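# Slip the cucumber into the bag, tidy the rest

## Task

Take the cucumber out of the container and get all of it into the bag, lying between the bag's two sheets. At the end every other item, the white ball included, must sit in the container. The part of the bag holding the cucumber must rest on the table. No more than one corner of the bag may lie on an arm's base. No part of the bag may be inside the container, and none may hang more than about a finger's width beyond the table edge.

## Robot and tools

Robot: two arms, left_arm and right_arm, each ending in a five-finger hand. The right arm has a right hand; the left arm has its mirror-image left hand. A post stands on the floor behind them. Loose objects may get a short external nudge now and then.

Frames. Scene frame: origin at table-top height midway between the nominal bases, +z up, +x out across the table, left_arm on the +y side (image left/right may differ). Actual bases: left_arm at (+0.015, +0.299, +0.003) m, right_arm at (-0.004, -0.366, +0.003) m, each turned only slightly about z. Reported hand positions (metres) and quat_wxyz are in that arm's own base frame; fixed cameras and the table use the scene frame. Motion offsets are along the current Hand target's own axes.

Hand point: a spot 0.05 m in front of the palm and 0.15 m from the wrist face along the fingers. Its +z runs along the straight fingers, +y points out of the palm, +x runs across the palm away from the thumb on the right hand and toward the thumb on the left hand. Straight fingertips end 0.06-0.07 m past it along +z, their centre lines 0.06 m toward -y. A wrist bracket on the little-finger side can strike things. Arms track loosely: resting 1-3 cm (sometimes 5 cm) off, usually low, is normal and not a contact sign. Orientation commands are clipped to within 40 degrees of the measured one each step.

Row layout (shared by execute_actions and move): one flat list of 28 numbers, each in [-1, 1], covering both arms even if one is idle. Numbers 1-6: left_arm dx, dy, dz, rx, ry, rz. 7-12: left hand motors little, ring, middle, index, thumb_bend, thumb_turn. 13-14: left force_limit, speed. 15-28: the same fourteen for the right arm. dx-rz are an offset, not a pose, measured from the arm's Hand target at the start of the action; 1.0 = 0.6 m of travel or 180 degrees; rx, ry, rz form a single rotation vector. Sending the same offset again moves further. All six zero means nothing new for that arm.
Hand motors are absolute targets: -1 open/straight, +1 curled/closed; thumb_turn -1 beside the palm, +1 opposite the fingers. force_limit maps linearly from about 0 N (-1) to 10 N (+1), 15 N for the two thumb motors. speed rises from near zero at -1 to full at +0.48 and stays full above; full travel is 0.49 s. For a soft grip close with speed -0.94 or below. There is no 'unchanged' value: to keep a hand as is, resend the eight numbers last executed for it (before any, use hand_measured plus hand_force_limit and hand_speed). With the thumb turned in, a grasp suits items roughly 0.035-0.065 m thick; thumb tip against index pad can pinch light items up to about 0.08 m. To loosen, send a target more open than hand_measured; to squeeze more, raise force_limit and send a more closed target.

Tools.
execute_actions(actions, cameras): actions is a list of actions; each action is a list of up to 15 rows, one per 1/30 s step, a short action repeating its final row. Every row counts from the action's starting Hand target, not the previous row. Images come only when actions is empty or cameras requests them.
move(target, speed, blend, blocking, cameras): target is one row or up to 15 rows; every row's offsets count from the same starting Hand targets. The hand travels in a straight line, with no obstacle avoidance. speed is m/s (0.002-4.3, default 0.25; turning up to twice that in rad/s), one value or one per target. blend in metres rounds corners; 0 stops at each. All paths finish together, capped at 10 s. blocking=false returns after about 0.5 s while motion continues.
wait(seconds 0-3600): time passes, no new commands; ends early if a running move finishes.
stop: brakes an ongoing move.
zoom_image(camera, region [x0,y0,x1,y1]): enlarges a part of the newest image, at most 504x504 pixels.
show_instructions: displays the reference pages. finished_scene(scene=1): ends, irreversibly.

Cameras: cam_head_left, cam_head_right, cam_high, cam_left_wrist, cam_right_wrist, all 672x504; ["all"] for every one.

Results: end_effector_position and quat, Hand target (last commanded pose after clipping; next offsets build on it), joint positions, velocities and torques, and per hand six-value lists hand_measured, hand_stopped_by (moving, target, force, stalled, fault) and hand_load_n (fingertip load, positive when pushed open; near 0 after losing a grip), plus hand_force_limit and hand_speed. move adds a 'move:' line: done, off_target, moving, held or fault, and limits such as paced (pose clipped) or held (steps withheld). MOTOR HOT warns of overheating; an OVER-TEMPERATURE FAULT drops that arm for 30-60 s.

Cautions: nothing may fall from or be left off the table. Avoid drops, releasing moving items, fast impacts, and hard presses, especially against fixed things or the other arm; contact between arms can fail the scene. Faster moves hit harder and overshoot. Don't overload fingers or hold stretched poses long, which heats motors. A blocked arm keeps pushing until commanded back past its hand point. Paths near an arm's own base can whip the elbow around. Joint limits (rad): waist ±2.880, shoulder 0-3.142, elbow 0-3.019, wrist pitch -1.693 to 1.571, wrist yaw ±1.571, wrist roll ±2.094.

Each tool is called after "Request:" as name(argument=value, ...), one argument or row to a line, values as JSON.

Reference images:

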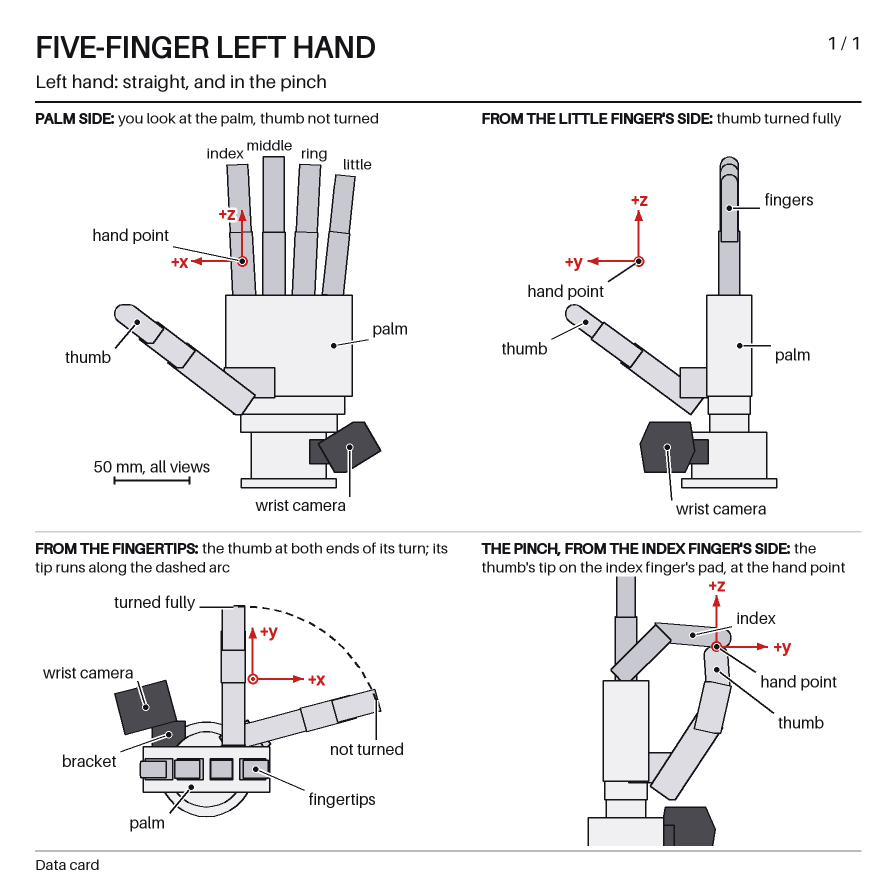

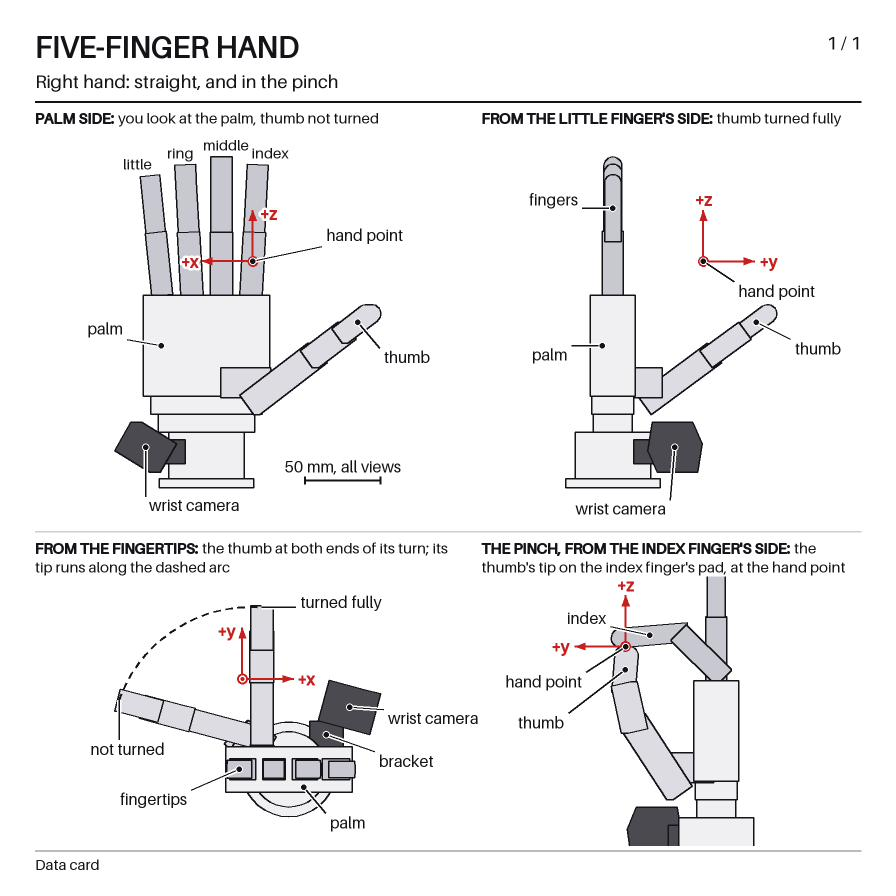

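## Session

Request:
execute_actions(
  actions=[],
)

Scene clock: 0.00 s.
left_arm: end_effector_position=(+0.0754, -0.3771, +0.2201) hand_measured=(-1.000, -1.000, -1.000, -1.000, -1.000, -1.000) hand_load_n=(+0.0, +0.0, +0.0, +0.0, +0.0, +0.0) hand_stopped_by=(target, target, target, target, target, target) hand_force_limit=0.00 hand_speed=-0.80 end_effector_quat_wxyz=(+0.360, -0.234, +0.867, -0.252) | right_arm: end_effector_position=(+0.5210, -0.0210, +0.1645) hand_measured=(-1.000, -1.000, -1.000, -1.000, -1.000, -1.000) hand_load_n=(+0.0, +0.0, +0.0, +0.0, +0.0, +0.0) hand_stopped_by=(target, target, target, target, target, target) hand_force_limit=0.00 hand_speed=-0.80 end_effector_quat_wxyz=(+0.487, -0.001, +0.870, +0.077)
Joint positions: left_arm=[-1.67 1.214 1.091 -1.142 -0.871 -0.483] | right_arm=[-0.293 1.349 0.657 0.105 -0.384 1.482]
Joint velocities: within noise
Joint torques (N m): no reading
Heat: left arm: hottest waist 30 °C; right arm: hottest wrist roll 31 °C.
Hand target: left_arm +0.0747, -0.3831, +0.2267; +0.357, -0.237, +0.866, -0.259 | right_arm +0.5279, -0.0230, +0.1765; +0.498, -0.004, +0.864, +0.074

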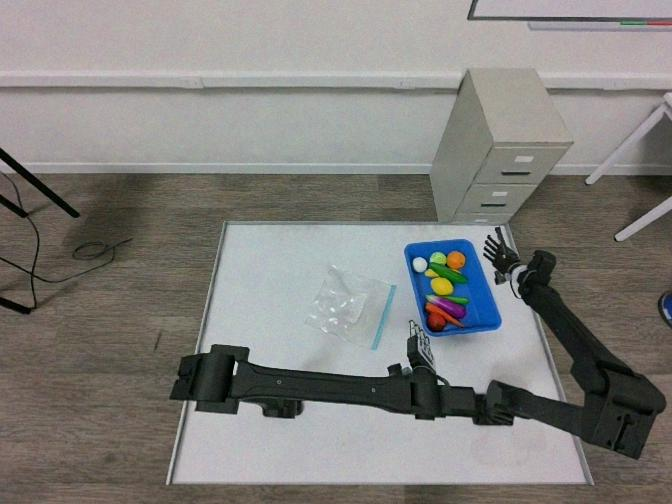

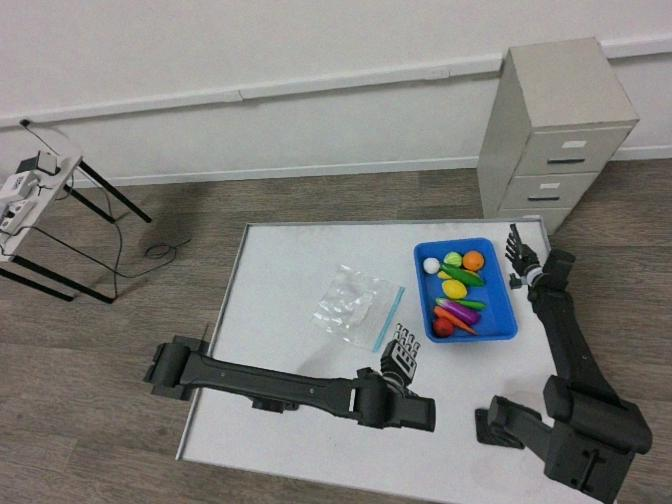

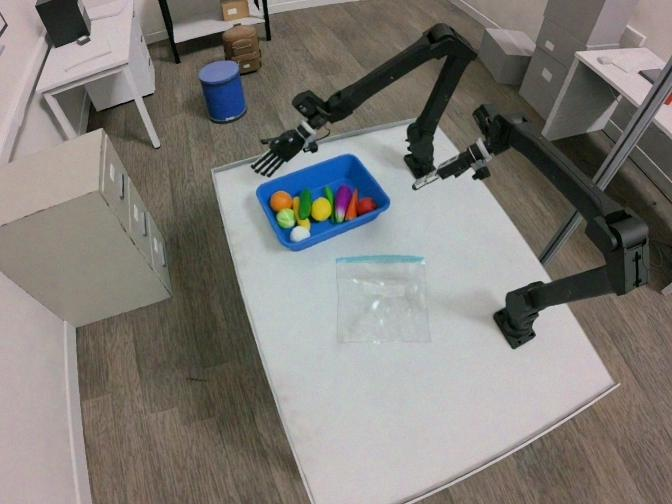

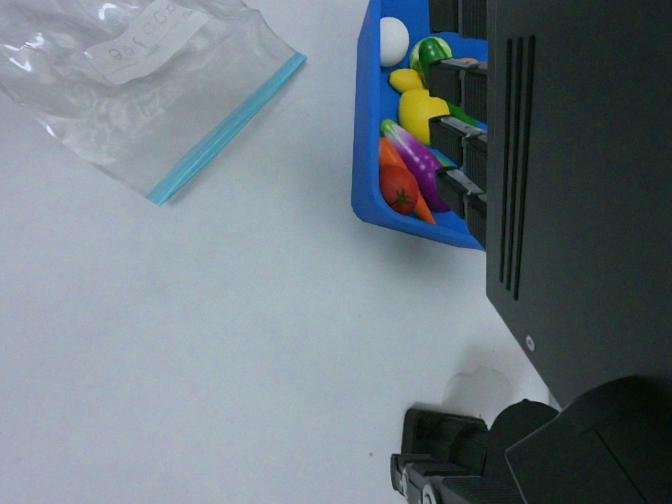

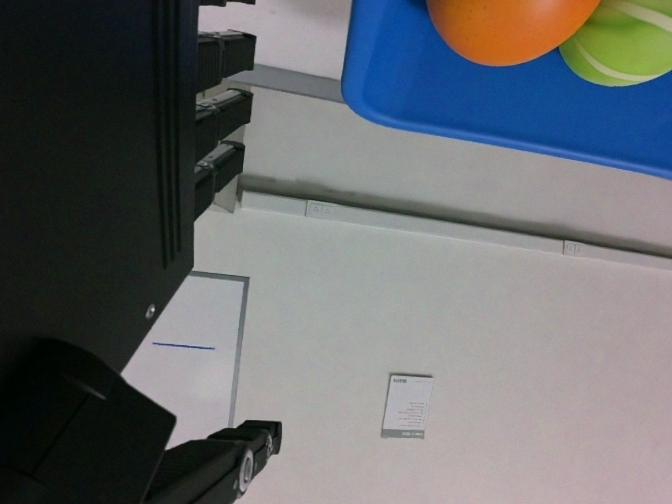

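Request:
zoom_image(
  camera="cam_head_left",
  region=[280, 220, 540, 380],
)

Request:
zoom_image(
  camera="cam_high",
  region=[240, 140, 460, 360],
)

Request:
zoom_image(
  camera="cam_left_wrist",
  region=[340, 0, 500, 250],
)

Scaled by 1.938.

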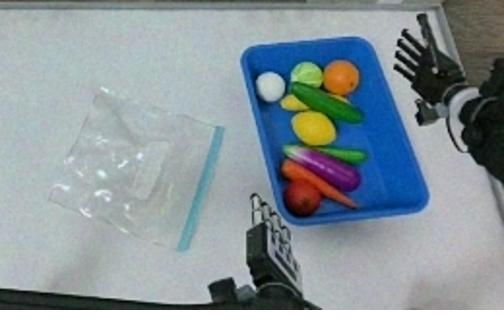

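Scaled by 2.291.

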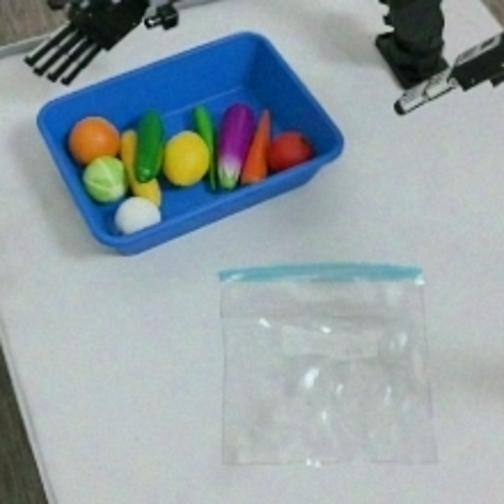

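Scaled by 2.016.

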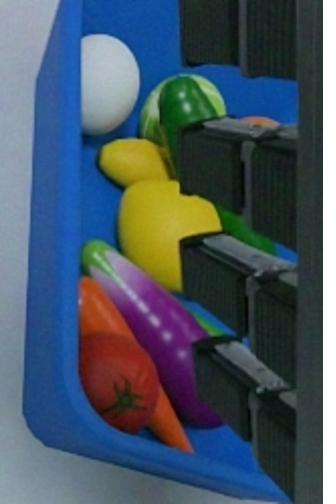

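Request:
zoom_image(
  camera="cam_left_wrist",
  region=[0, 0, 320, 240],
)

Request:
zoom_image(
  camera="cam_high",
  region=[320, 240, 440, 360],
)

Request:
zoom_image(
  camera="cam_head_right",
  region=[300, 250, 420, 360],
)

Request:
zoom_image(
  camera="cam_high",
  region=[250, 150, 400, 250],
)

Scaled by 1.575.

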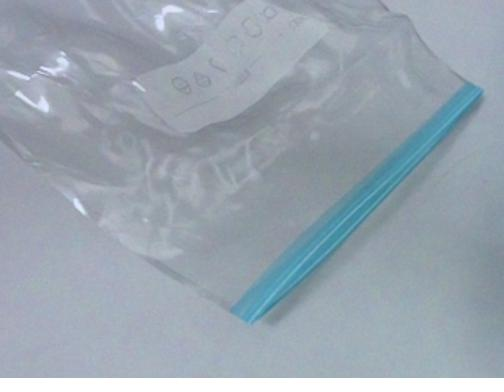

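Scaled by 4.200.

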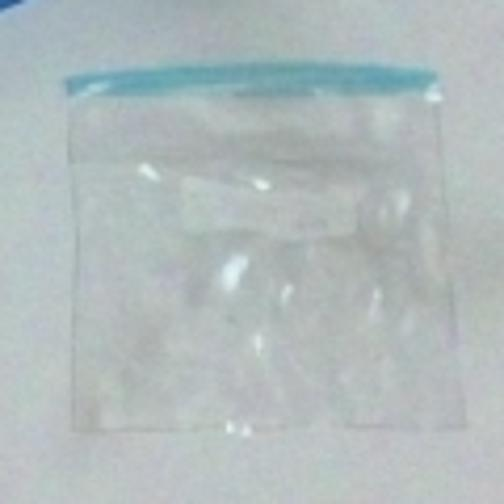

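Scaled by 4.200.

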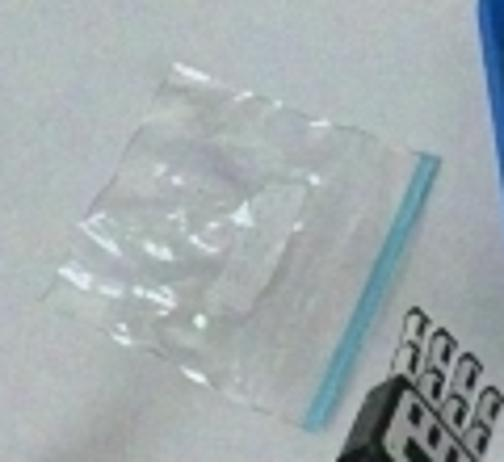

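Scaled by 3.360.

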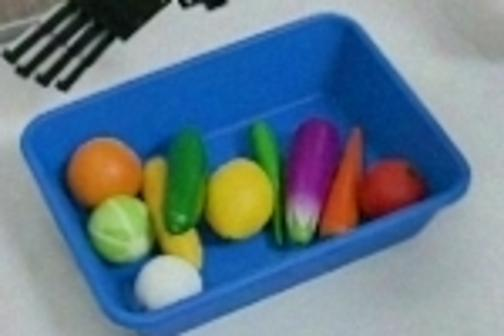

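Request:
zoom_image(
  camera="cam_left_wrist",
  region=[140, 40, 310, 210],
)

Request:
zoom_image(
  camera="cam_head_left",
  region=[400, 235, 510, 340],
)

Scaled by 2.965.

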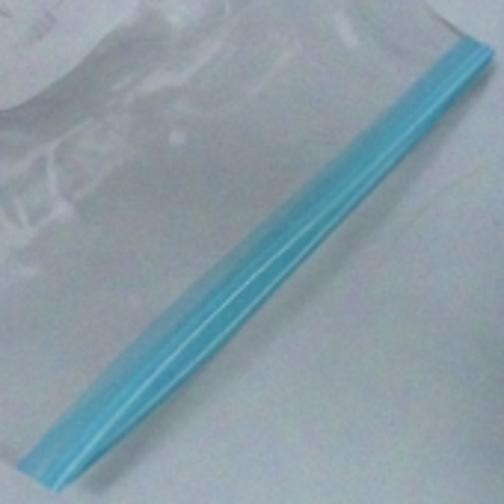

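Scaled by 4.582.

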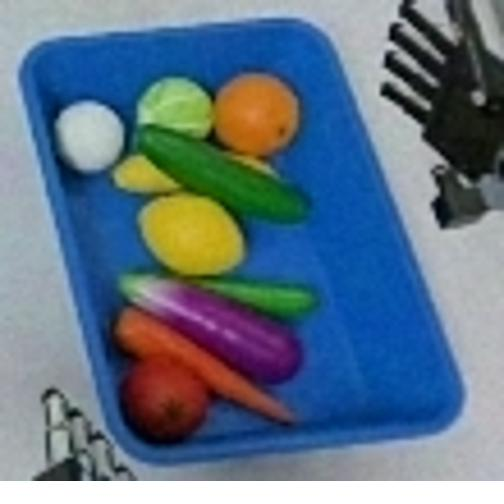

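Request:
move(
  target=[-0.1217, -0.0578, 0.2382, -0.124, 0.2745, 0.278, 1, 1, -0.1, -0.1, -1, 1, 0, -0.2, 0,0,0,0,0,0,-1,-1,-1,-1,-1,-1,0,-0.8],
  speed=0.2,
  cameras=["all"],
)

Scene clock: 281.07 s.
left_arm: end_effector_position=(+0.2221, -0.3956, +0.1908) hand_measured=(+1.000, +1.000, -0.100, -0.100, -1.000, +1.000) hand_load_n=(+0.0, +0.0, +0.0, +0.0, +0.0, +0.0) hand_stopped_by=(target, target, target, target, target, target) hand_force_limit=0.00 hand_speed=-0.20 end_effector_quat_wxyz=(-0.005, +0.204, +0.979, +0.008) | right_arm: end_effector_position=(+0.5210, -0.0210, +0.1645) hand_measured=(-1.000, -1.000, -1.000, -1.000, -1.000, -1.000) hand_load_n=(+0.0, +0.0, +0.0, +0.0, +0.0, +0.0) hand_stopped_by=(target, target, target, target, target, target) hand_force_limit=0.00 hand_speed=-0.80 end_effector_quat_wxyz=(+0.487, -0.001, +0.870, +0.077)
Joint positions: left_arm=[-1.116 1.706 1.604 -1.487 -0.002 0.865] | right_arm=[-0.293 1.349 0.657 0.105 -0.384 1.482]
Joint torques (N m): left_arm=[1.96 -14.97 14.9 -0.23 0.05 0.1] | right_arm=[-1.32 -7.65 7.43 2.4 -0.26 0.04]
Heat: left arm: hottest elbow 41 °C; right arm: hottest elbow 32 °C.
Hand target: left_arm +0.2346, -0.4058, +0.1970; +0.000, +0.202, +0.979, +0.000 | right_arm +0.5279, -0.0230, +0.1765; +0.498, -0.004, +0.864, +0.074
Off the commanded pose: left_arm 0.017 m, 1 deg | right_arm 0.014 m, 2 deg.
move: off_target (left_arm)
cam_left_wrist: T_world_to_cam=[[-0.57804, -0.81589, 0.01408, -0.20153], [-0.69835, 0.50354, 0.50868, 0.26117], [-0.42212, 0.2842, -0.86084, 0.48641]] pos_world=[0.27122, -0.43417, 0.28871]

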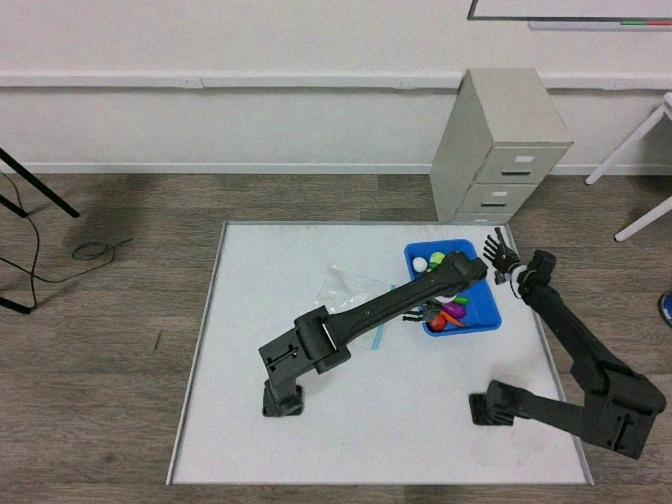

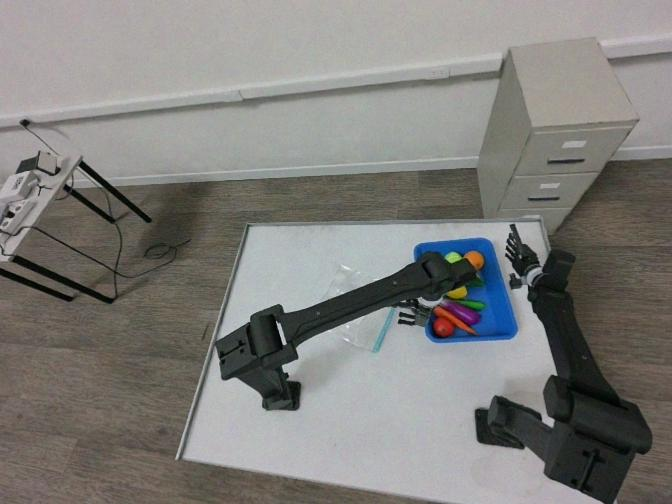

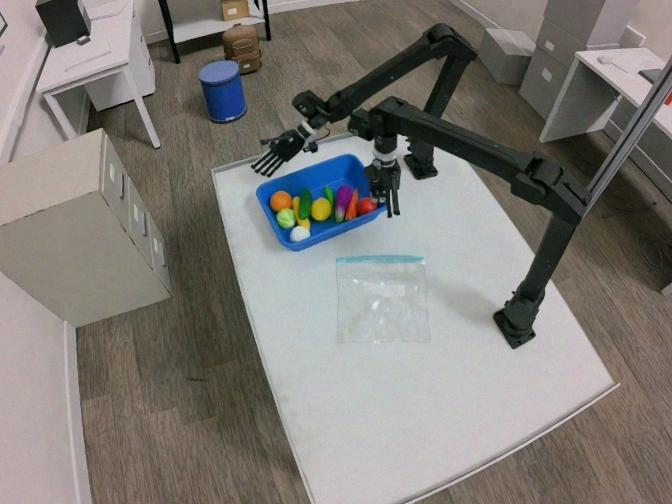

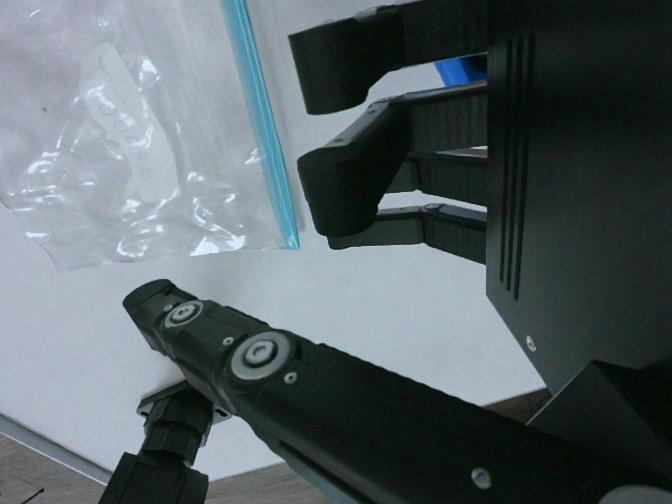

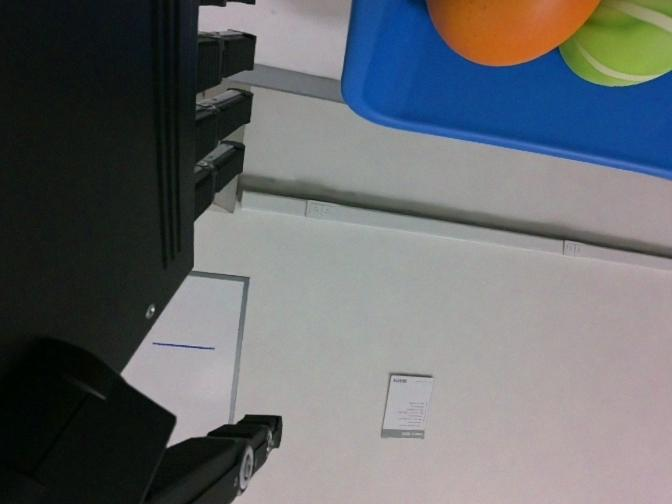

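Request:
zoom_image(
  camera="cam_left_wrist",
  region=[180, 0, 350, 260],
)

Request:
zoom_image(
  camera="cam_high",
  region=[320, 150, 440, 270],
)

Scaled by 1.938.

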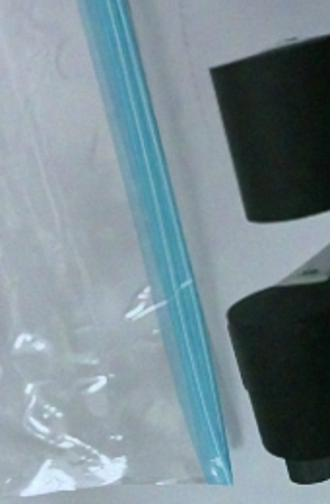

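Scaled by 4.200.

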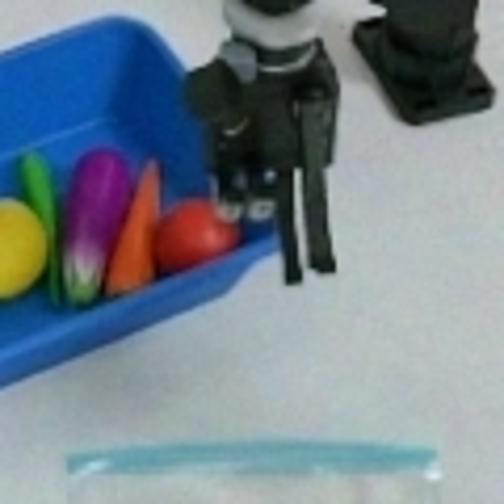

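Request:
move(
  target=[0,0,0.19,0,0,0, 1, 1, -0.1, -0.1, -1, 1, 0, -0.2, 0,0,0,0,0,0,-1,-1,-1,-1,-1,-1,0,-0.8],
  speed=0.15,
  cameras=["cam_left_wrist","cam_high"],
)

Scene clock: 328.80 s.
left_arm: end_effector_position=(+0.2292, -0.4103, +0.0945) hand_measured=(+1.000, +1.000, -0.100, -0.100, -1.000, +1.000) hand_load_n=(+0.0, +0.0, +0.0, +0.0, +0.0, +0.0) hand_stopped_by=(target, target, target, target, target, target) hand_force_limit=0.00 hand_speed=-0.20 end_effector_quat_wxyz=(+0.006, +0.204, +0.979, -0.006) | right_arm: end_effector_position=(+0.5210, -0.0210, +0.1645) hand_measured=(-1.000, -1.000, -1.000, -1.000, -1.000, -1.000) hand_load_n=(+0.0, +0.0, +0.0, +0.0, +0.0, +0.0) hand_stopped_by=(target, target, target, target, target, target) hand_force_limit=0.00 hand_speed=-0.80 end_effector_quat_wxyz=(+0.487, -0.001, +0.870, +0.077)
Joint positions: left_arm=[-1.116 1.776 1.447 -1.224 -0.001 0.865] | right_arm=[-0.293 1.349 0.657 0.105 -0.384 1.482]
Joint torques (N m): left_arm=[2.08 -15.97 9.22 0.57 0.03 0.11] | right_arm=[-1.03 -7.71 7.43 2.41 -0.26 0.03]
Heat: left arm: hottest elbow 47 °C; right arm: hottest elbow 32 °C.
Hand target: left_arm +0.2346, -0.4056, +0.0829; +0.000, +0.202, +0.979, +0.000 | right_arm +0.5279, -0.0230, +0.1765; +0.498, -0.004, +0.864, +0.074
Off the commanded pose: left_arm 0.014 m, 1 deg | right_arm 0.014 m, 2 deg.
move: off_target (left_arm)
cam_left_wrist: T_world_to_cam=[[-0.57901, -0.8147, 0.03173, -0.20898], [-0.70535, 0.52005, 0.4817, 0.33343], [-0.40894, 0.25653, -0.87576, 0.39774]] pos_world=[0.27683, -0.44569, 0.19434]
Images, in order (width x height): cam_high 672x504, cam_left_wrist 672x504.

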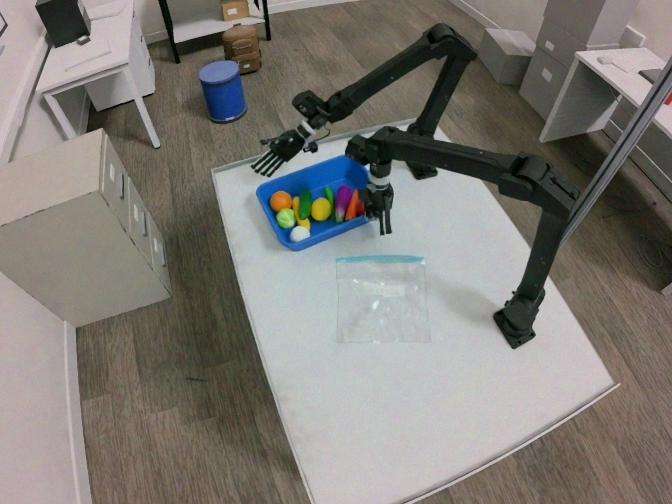

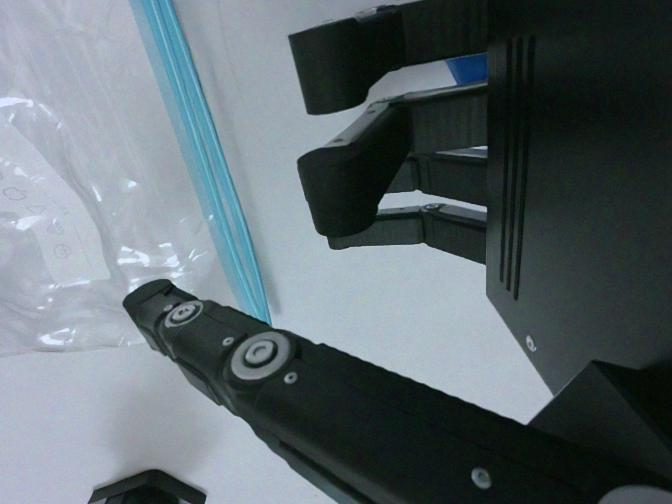

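Request:
zoom_image(
  camera="cam_left_wrist",
  region=[110, 0, 360, 340],
)

Request:
zoom_image(
  camera="cam_high",
  region=[320, 160, 440, 280],
)

Scaled by 1.482.

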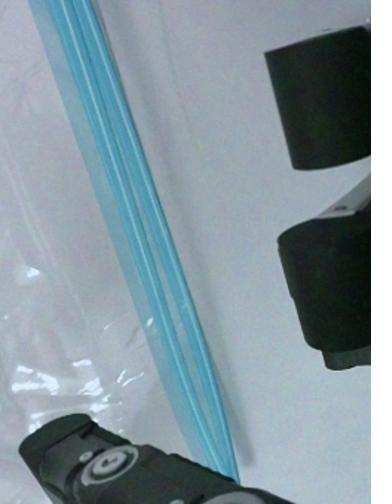

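Scaled by 4.200.

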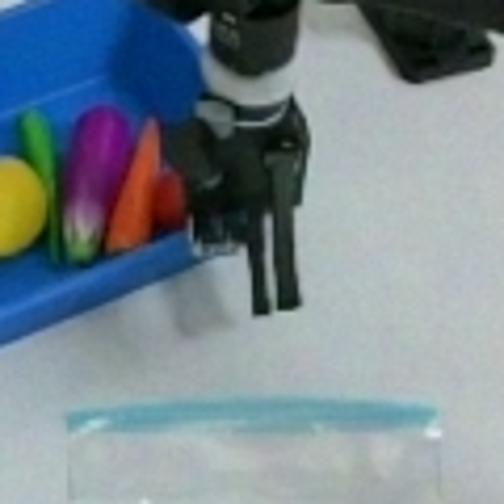

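Request:
move(
  target=[0,0,0.0833,0,0,0, 1, 1, -0.1, -0.1, -1, 1, 0, -0.2, 0,0,0,0,0,0,-1,-1,-1,-1,-1,-1,0,-0.8],
  speed=0.08,
  cameras=["cam_left_wrist","cam_high"],
)

Scene clock: 351.70 s.
left_arm: end_effector_position=(+0.2354, -0.4221, +0.0828) hand_measured=(+1.000, +1.000, -0.100, -0.100, -1.000, +1.000) hand_load_n=(+0.0, +0.0, +0.0, +0.0, +0.0, +0.0) hand_stopped_by=(target, target, target, target, target, target) hand_force_limit=0.00 hand_speed=-0.20 end_effector_quat_wxyz=(+0.029, +0.204, +0.978, -0.035) | right_arm: end_effector_position=(+0.5210, -0.0210, +0.1645) hand_measured=(-1.000, -1.000, -1.000, -1.000, -1.000, -1.000) hand_load_n=(+0.0, +0.0, +0.0, +0.0, +0.0, +0.0) hand_stopped_by=(target, target, target, target, target, target) hand_force_limit=0.00 hand_speed=-0.80 end_effector_quat_wxyz=(+0.487, -0.001, +0.870, +0.077)
Joint positions: left_arm=[-1.116 1.768 1.412 -1.124 -0.004 0.865] | right_arm=[-0.293 1.349 0.657 0.105 -0.384 1.482]
Joint torques (N m): left_arm=[2.02 -11.69 6.02 1.33 0.15 0.11] | right_arm=[-1.26 -7.71 7.39 2.44 -0.28 0.04]
Heat: left arm: hottest elbow 44 °C; right arm: hottest elbow 32 °C.
Hand target: left_arm +0.2345, -0.4056, +0.0328; +0.000, +0.202, +0.979, +0.000 | right_arm +0.5279, -0.0230, +0.1765; +0.498, -0.004, +0.864, +0.074
Off the commanded pose: left_arm 0.053 m, 5 deg | right_arm 0.014 m, 2 deg.
move: off_target (left_arm)
cam_left_wrist: T_world_to_cam=[[-0.58052, -0.8117, 0.06435, -0.21573], [-0.72085, 0.54907, 0.42296, 0.37045], [-0.37865, 0.19915, -0.90386, 0.36401]] pos_world=[0.27964, -0.45101, 0.18621]
Images, in order (width x height): cam_high 672x504, cam_left_wrist 672x504.

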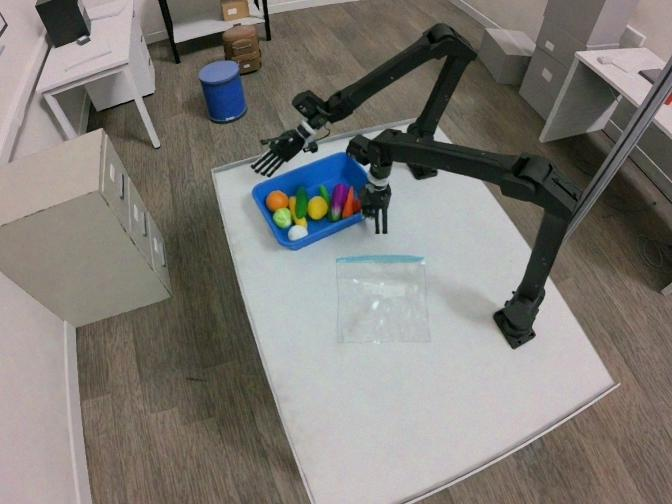

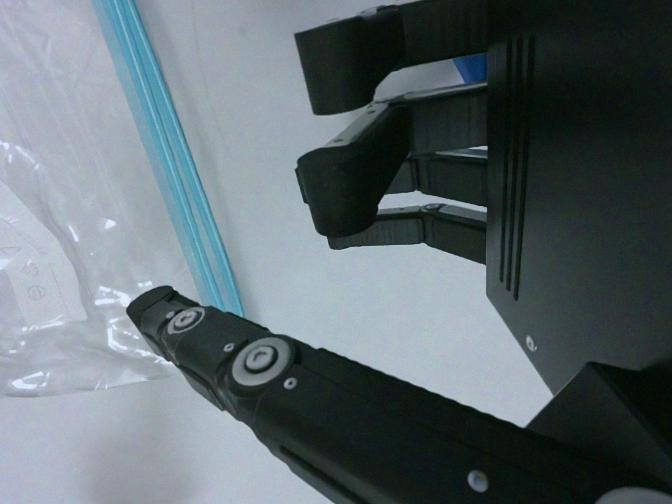

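Request:
move(
  target=[0,0,-0.145,0,0,0, 1, 1, -0.1, -0.1, -1, 1, 0, -0.2, 0,0,0,0,0,0,-1,-1,-1,-1,-1,-1,0,-0.8],
  speed=0.1,
  cameras=["cam_left_wrist","cam_high","cam_head_left"],
)

Scene clock: 362.60 s.
left_arm: end_effector_position=(+0.2216, -0.3943, +0.1038) hand_measured=(+1.000, +1.000, -0.100, -0.100, -1.000, +1.000) hand_load_n=(+0.0, +0.5, +0.0, +0.0, +0.0, +0.0) hand_stopped_by=(target, target, target, target, target, target) hand_force_limit=0.00 hand_speed=-0.20 end_effector_quat_wxyz=(-0.013, +0.204, +0.979, +0.017) | right_arm: end_effector_position=(+0.5210, -0.0210, +0.1645) hand_measured=(-1.000, -1.000, -1.000, -1.000, -1.000, -1.000) hand_load_n=(+0.0, +0.0, +0.0, +0.0, +0.0, +0.0) hand_stopped_by=(target, target, target, target, target, target) hand_force_limit=0.00 hand_speed=-0.80 end_effector_quat_wxyz=(+0.487, -0.001, +0.870, +0.077)
Joint positions: left_arm=[-1.115 1.768 1.45 -1.295 -0.001 0.865] | right_arm=[-0.293 1.349 0.657 0.105 -0.384 1.482]
Joint torques (N m): left_arm=[1.85 -17.79 14.04 -0.38 -0.01 0.1] | right_arm=[-1.08 -7.71 7.35 2.36 -0.27 0.02]
Heat: left arm: hottest elbow 43 °C; right arm: hottest elbow 32 °C.
Hand target: left_arm +0.2345, -0.4057, +0.1198; +0.000, +0.202, +0.979, +0.000 | right_arm +0.5279, -0.0230, +0.1765; +0.498, -0.004, +0.864, +0.074
Off the commanded pose: left_arm 0.024 m, 2 deg | right_arm 0.014 m, 2 deg.
move: off_target (left_arm)
cam_left_wrist: T_world_to_cam=[[-0.57788, -0.81611, 0.00319, -0.1984], [-0.6922, 0.49221, 0.52782, 0.29655], [-0.43233, 0.30281, -0.84935, 0.41936]] pos_world=[0.27192, -0.43487, 0.20029]
Images, in order (width x height): cam_head_left 672x504, cam_high 672x504, cam_left_wrist 672x504.

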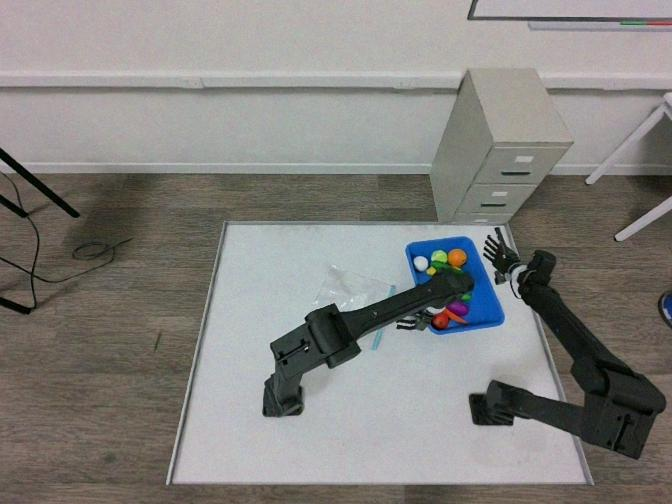

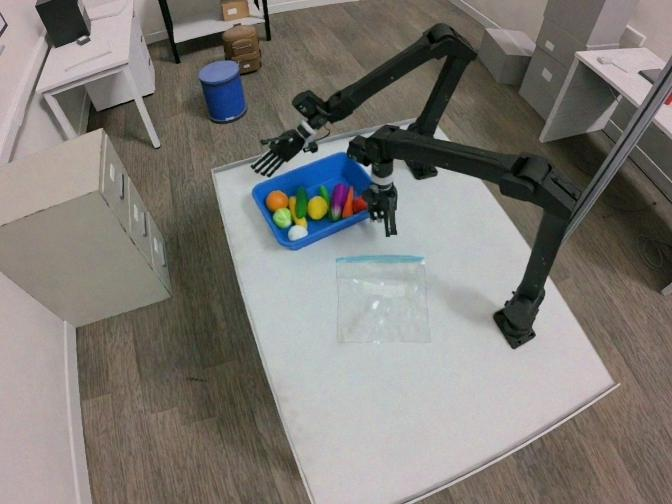

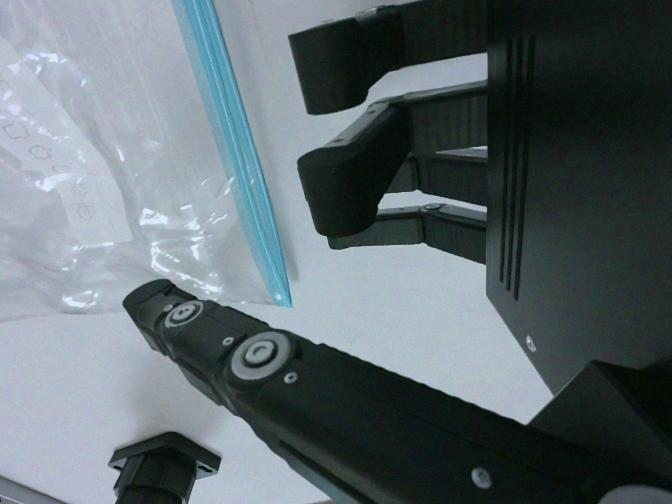

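Request:
move(
  target=[0.0438,0.0785,0,0,0,0, 1, 1, -0.1, -0.1, -1, 1, 0, -0.2, 0,0,0,0,0,0,-1,-1,-1,-1,-1,-1,0,-0.8],
  speed=0.1,
  cameras=["cam_left_wrist","cam_high","cam_head_right"],
)

Scene clock: 390.20 s.
left_arm: end_effector_position=(+0.2248, -0.3577, +0.1211) hand_measured=(+1.000, +1.000, -0.100, -0.100, -1.000, +1.000) hand_load_n=(+0.0, +0.0, +0.0, +0.0, +0.0, +0.0) hand_stopped_by=(target, target, target, target, target, target) hand_force_limit=0.00 hand_speed=-0.20 end_effector_quat_wxyz=(-0.001, +0.204, +0.979, +0.002) | right_arm: end_effector_position=(+0.5210, -0.0210, +0.1645) hand_measured=(-1.000, -1.000, -1.000, -1.000, -1.000, -1.000) hand_load_n=(+0.0, +0.0, +0.0, +0.0, +0.0, +0.0) hand_stopped_by=(target, target, target, target, target, target) hand_force_limit=0.00 hand_speed=-0.80 end_effector_quat_wxyz=(+0.487, -0.001, +0.870, +0.077)
Joint positions: left_arm=[-1.076 1.65 1.348 -1.273 -0.001 0.905] | right_arm=[-0.293 1.349 0.657 0.105 -0.384 1.482]
Joint torques (N m): left_arm=[2.08 -16.44 8.85 0.5 0.02 0.11] | right_arm=[-1.14 -7.53 7.42 2.4 -0.27 0.05]
Heat: left arm: hottest elbow 43 °C; right arm: hottest elbow 32 °C.
Hand target: left_arm +0.2291, -0.3520, +0.1199; +0.000, +0.202, +0.979, +0.000 | right_arm +0.5279, -0.0230, +0.1765; +0.498, -0.004, +0.864, +0.074
Off the commanded pose: left_arm 0.007 m, 0 deg | right_arm 0.014 m, 2 deg.
move: done
cam_left_wrist: T_world_to_cam=[[-0.57812, -0.81567, 0.02153, -0.16877], [-0.70073, 0.50984, 0.49904, 0.28339], [-0.41803, 0.27341, -0.86631, 0.41268]] pos_world=[0.27353, -0.39498, 0.21972]
Images, in order (width x height): cam_head_right 672x504, cam_high 672x504, cam_left_wrist 672x504.

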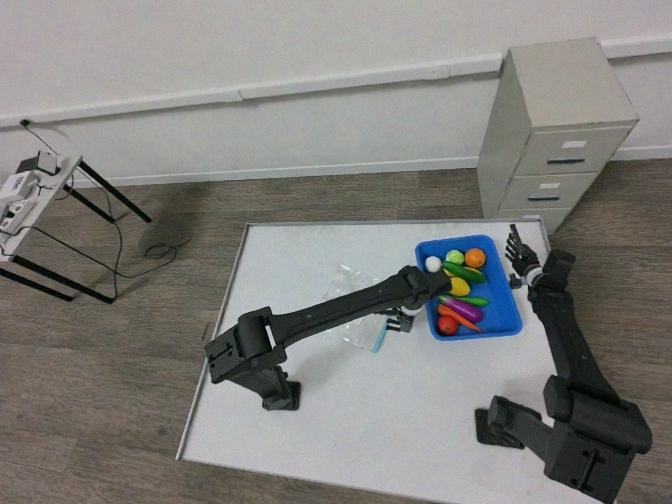

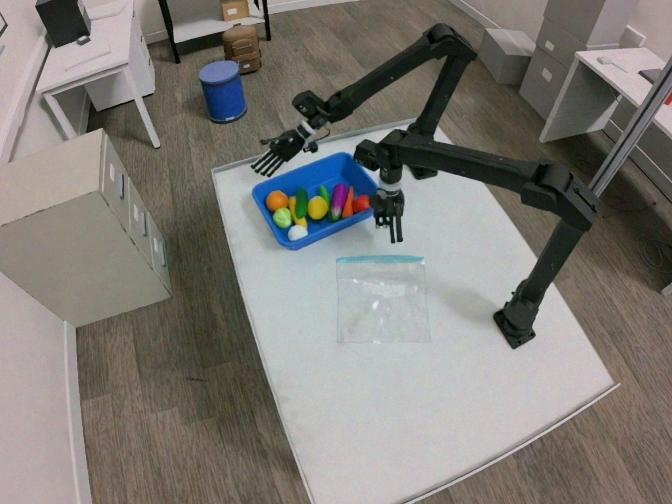

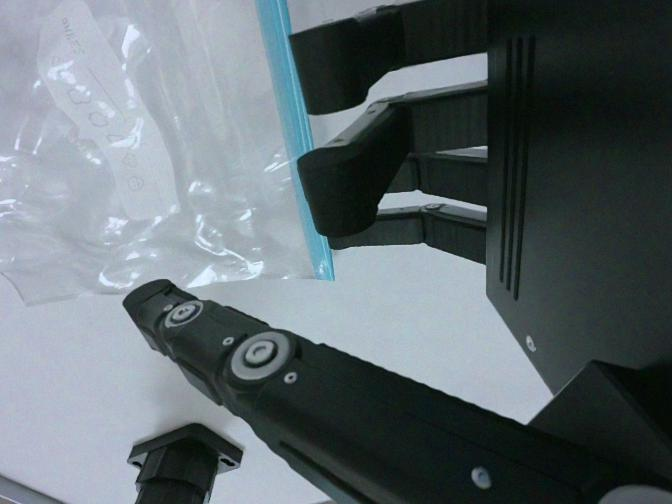

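Request:
move(
  target=[0,0,0.1167,0,0,0, 1, 1, -0.1, -0.1, -1, 1, 0, -0.2, 0,0,0,0,0,0,-1,-1,-1,-1,-1,-1,0,-0.8],
  speed=0.08,
  cameras=["cam_left_wrist","cam_high","cam_head_right"],
)

Scene clock: 410.10 s.
left_arm: end_effector_position=(+0.2251, -0.3582, +0.0614) hand_measured=(+1.000, +1.000, -0.100, -0.100, -1.000, +1.000) hand_load_n=(+0.0, +0.0, +0.5, +0.0, -0.5, +0.0) hand_stopped_by=(target, target, target, target, target, target) hand_force_limit=0.00 hand_speed=-0.20 end_effector_quat_wxyz=(+0.007, +0.204, +0.979, -0.007) | right_arm: end_effector_position=(+0.5210, -0.0210, +0.1645) hand_measured=(-1.000, -1.000, -1.000, -1.000, -1.000, -1.000) hand_load_n=(+0.0, +0.0, +0.0, +0.0, +0.0, +0.0) hand_stopped_by=(target, target, target, target, target, target) hand_force_limit=0.00 hand_speed=-0.80 end_effector_quat_wxyz=(+0.487, -0.001, +0.870, +0.077)
Joint positions: left_arm=[-1.076 1.691 1.237 -1.097 -0.001 0.905] | right_arm=[-0.293 1.349 0.657 0.105 -0.384 1.482]
Joint torques (N m): left_arm=[1.55 -14.1 8.55 0.57 0.02 0.11] | right_arm=[-1.26 -7.77 7.41 2.37 -0.27 0.04]
Heat: left arm: hottest elbow 41 °C; right arm: hottest elbow 33 °C.
Hand target: left_arm +0.2290, -0.3520, +0.0499; +0.000, +0.202, +0.979, +0.000 | right_arm +0.5279, -0.0230, +0.1765; +0.498, -0.004, +0.864, +0.074
Off the commanded pose: left_arm 0.014 m, 1 deg | right_arm 0.014 m, 2 deg.
move: off_target (left_arm)
cam_left_wrist: T_world_to_cam=[[-0.57878, -0.81483, 0.03261, -0.16793], [-0.70622, 0.52083, 0.47957, 0.31999], [-0.40775, 0.25454, -0.8769, 0.35276]] pos_world=[0.27263, -0.39329, 0.16135]
Images, in order (width x height): cam_head_right 672x504, cam_high 672x504, cam_left_wrist 672x504.

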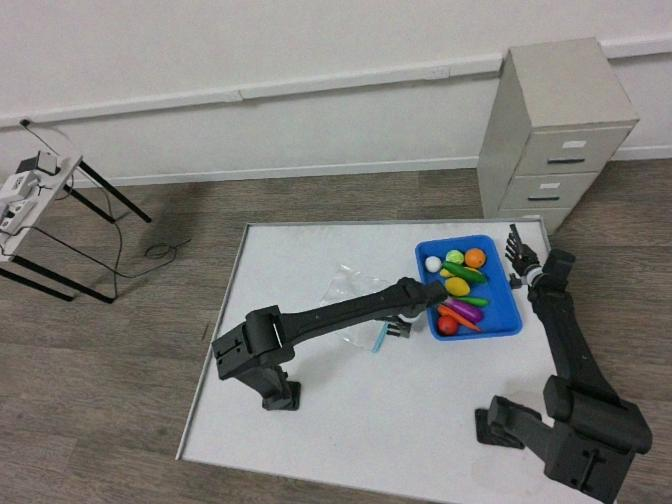

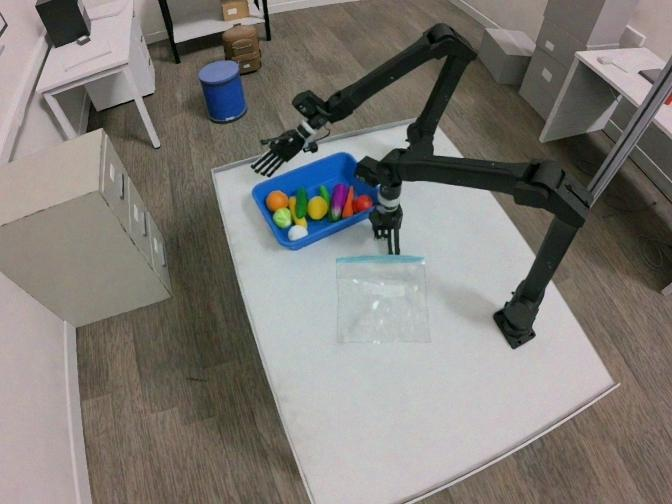

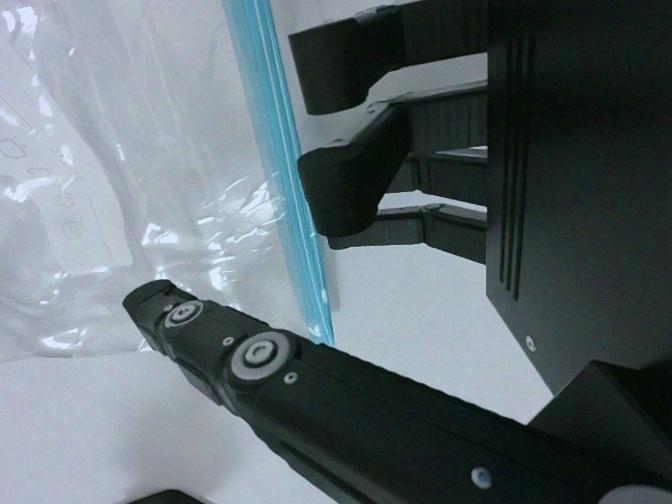

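Request:
zoom_image(
  camera="cam_high",
  region=[350, 190, 440, 280],
)

Request:
zoom_image(
  camera="cam_left_wrist",
  region=[200, 60, 420, 350],
)

Request:
zoom_image(
  camera="cam_head_right",
  region=[340, 280, 440, 370],
)

Scaled by 5.600.

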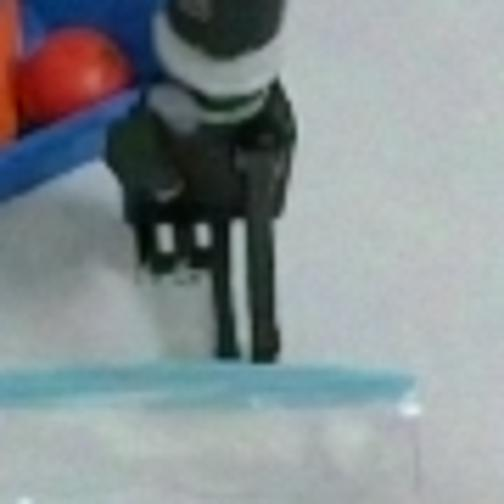

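Scaled by 1.738.

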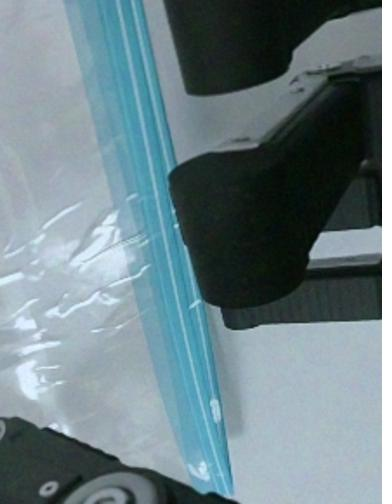

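Scaled by 5.040.

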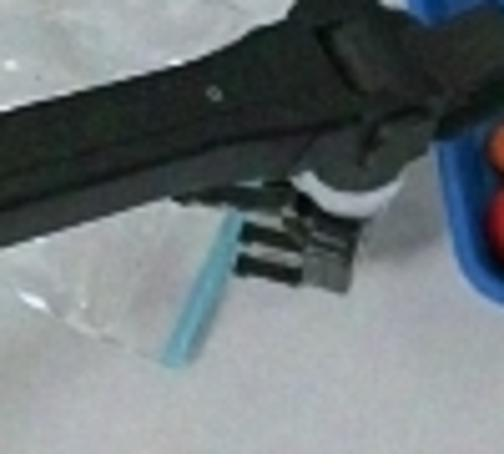

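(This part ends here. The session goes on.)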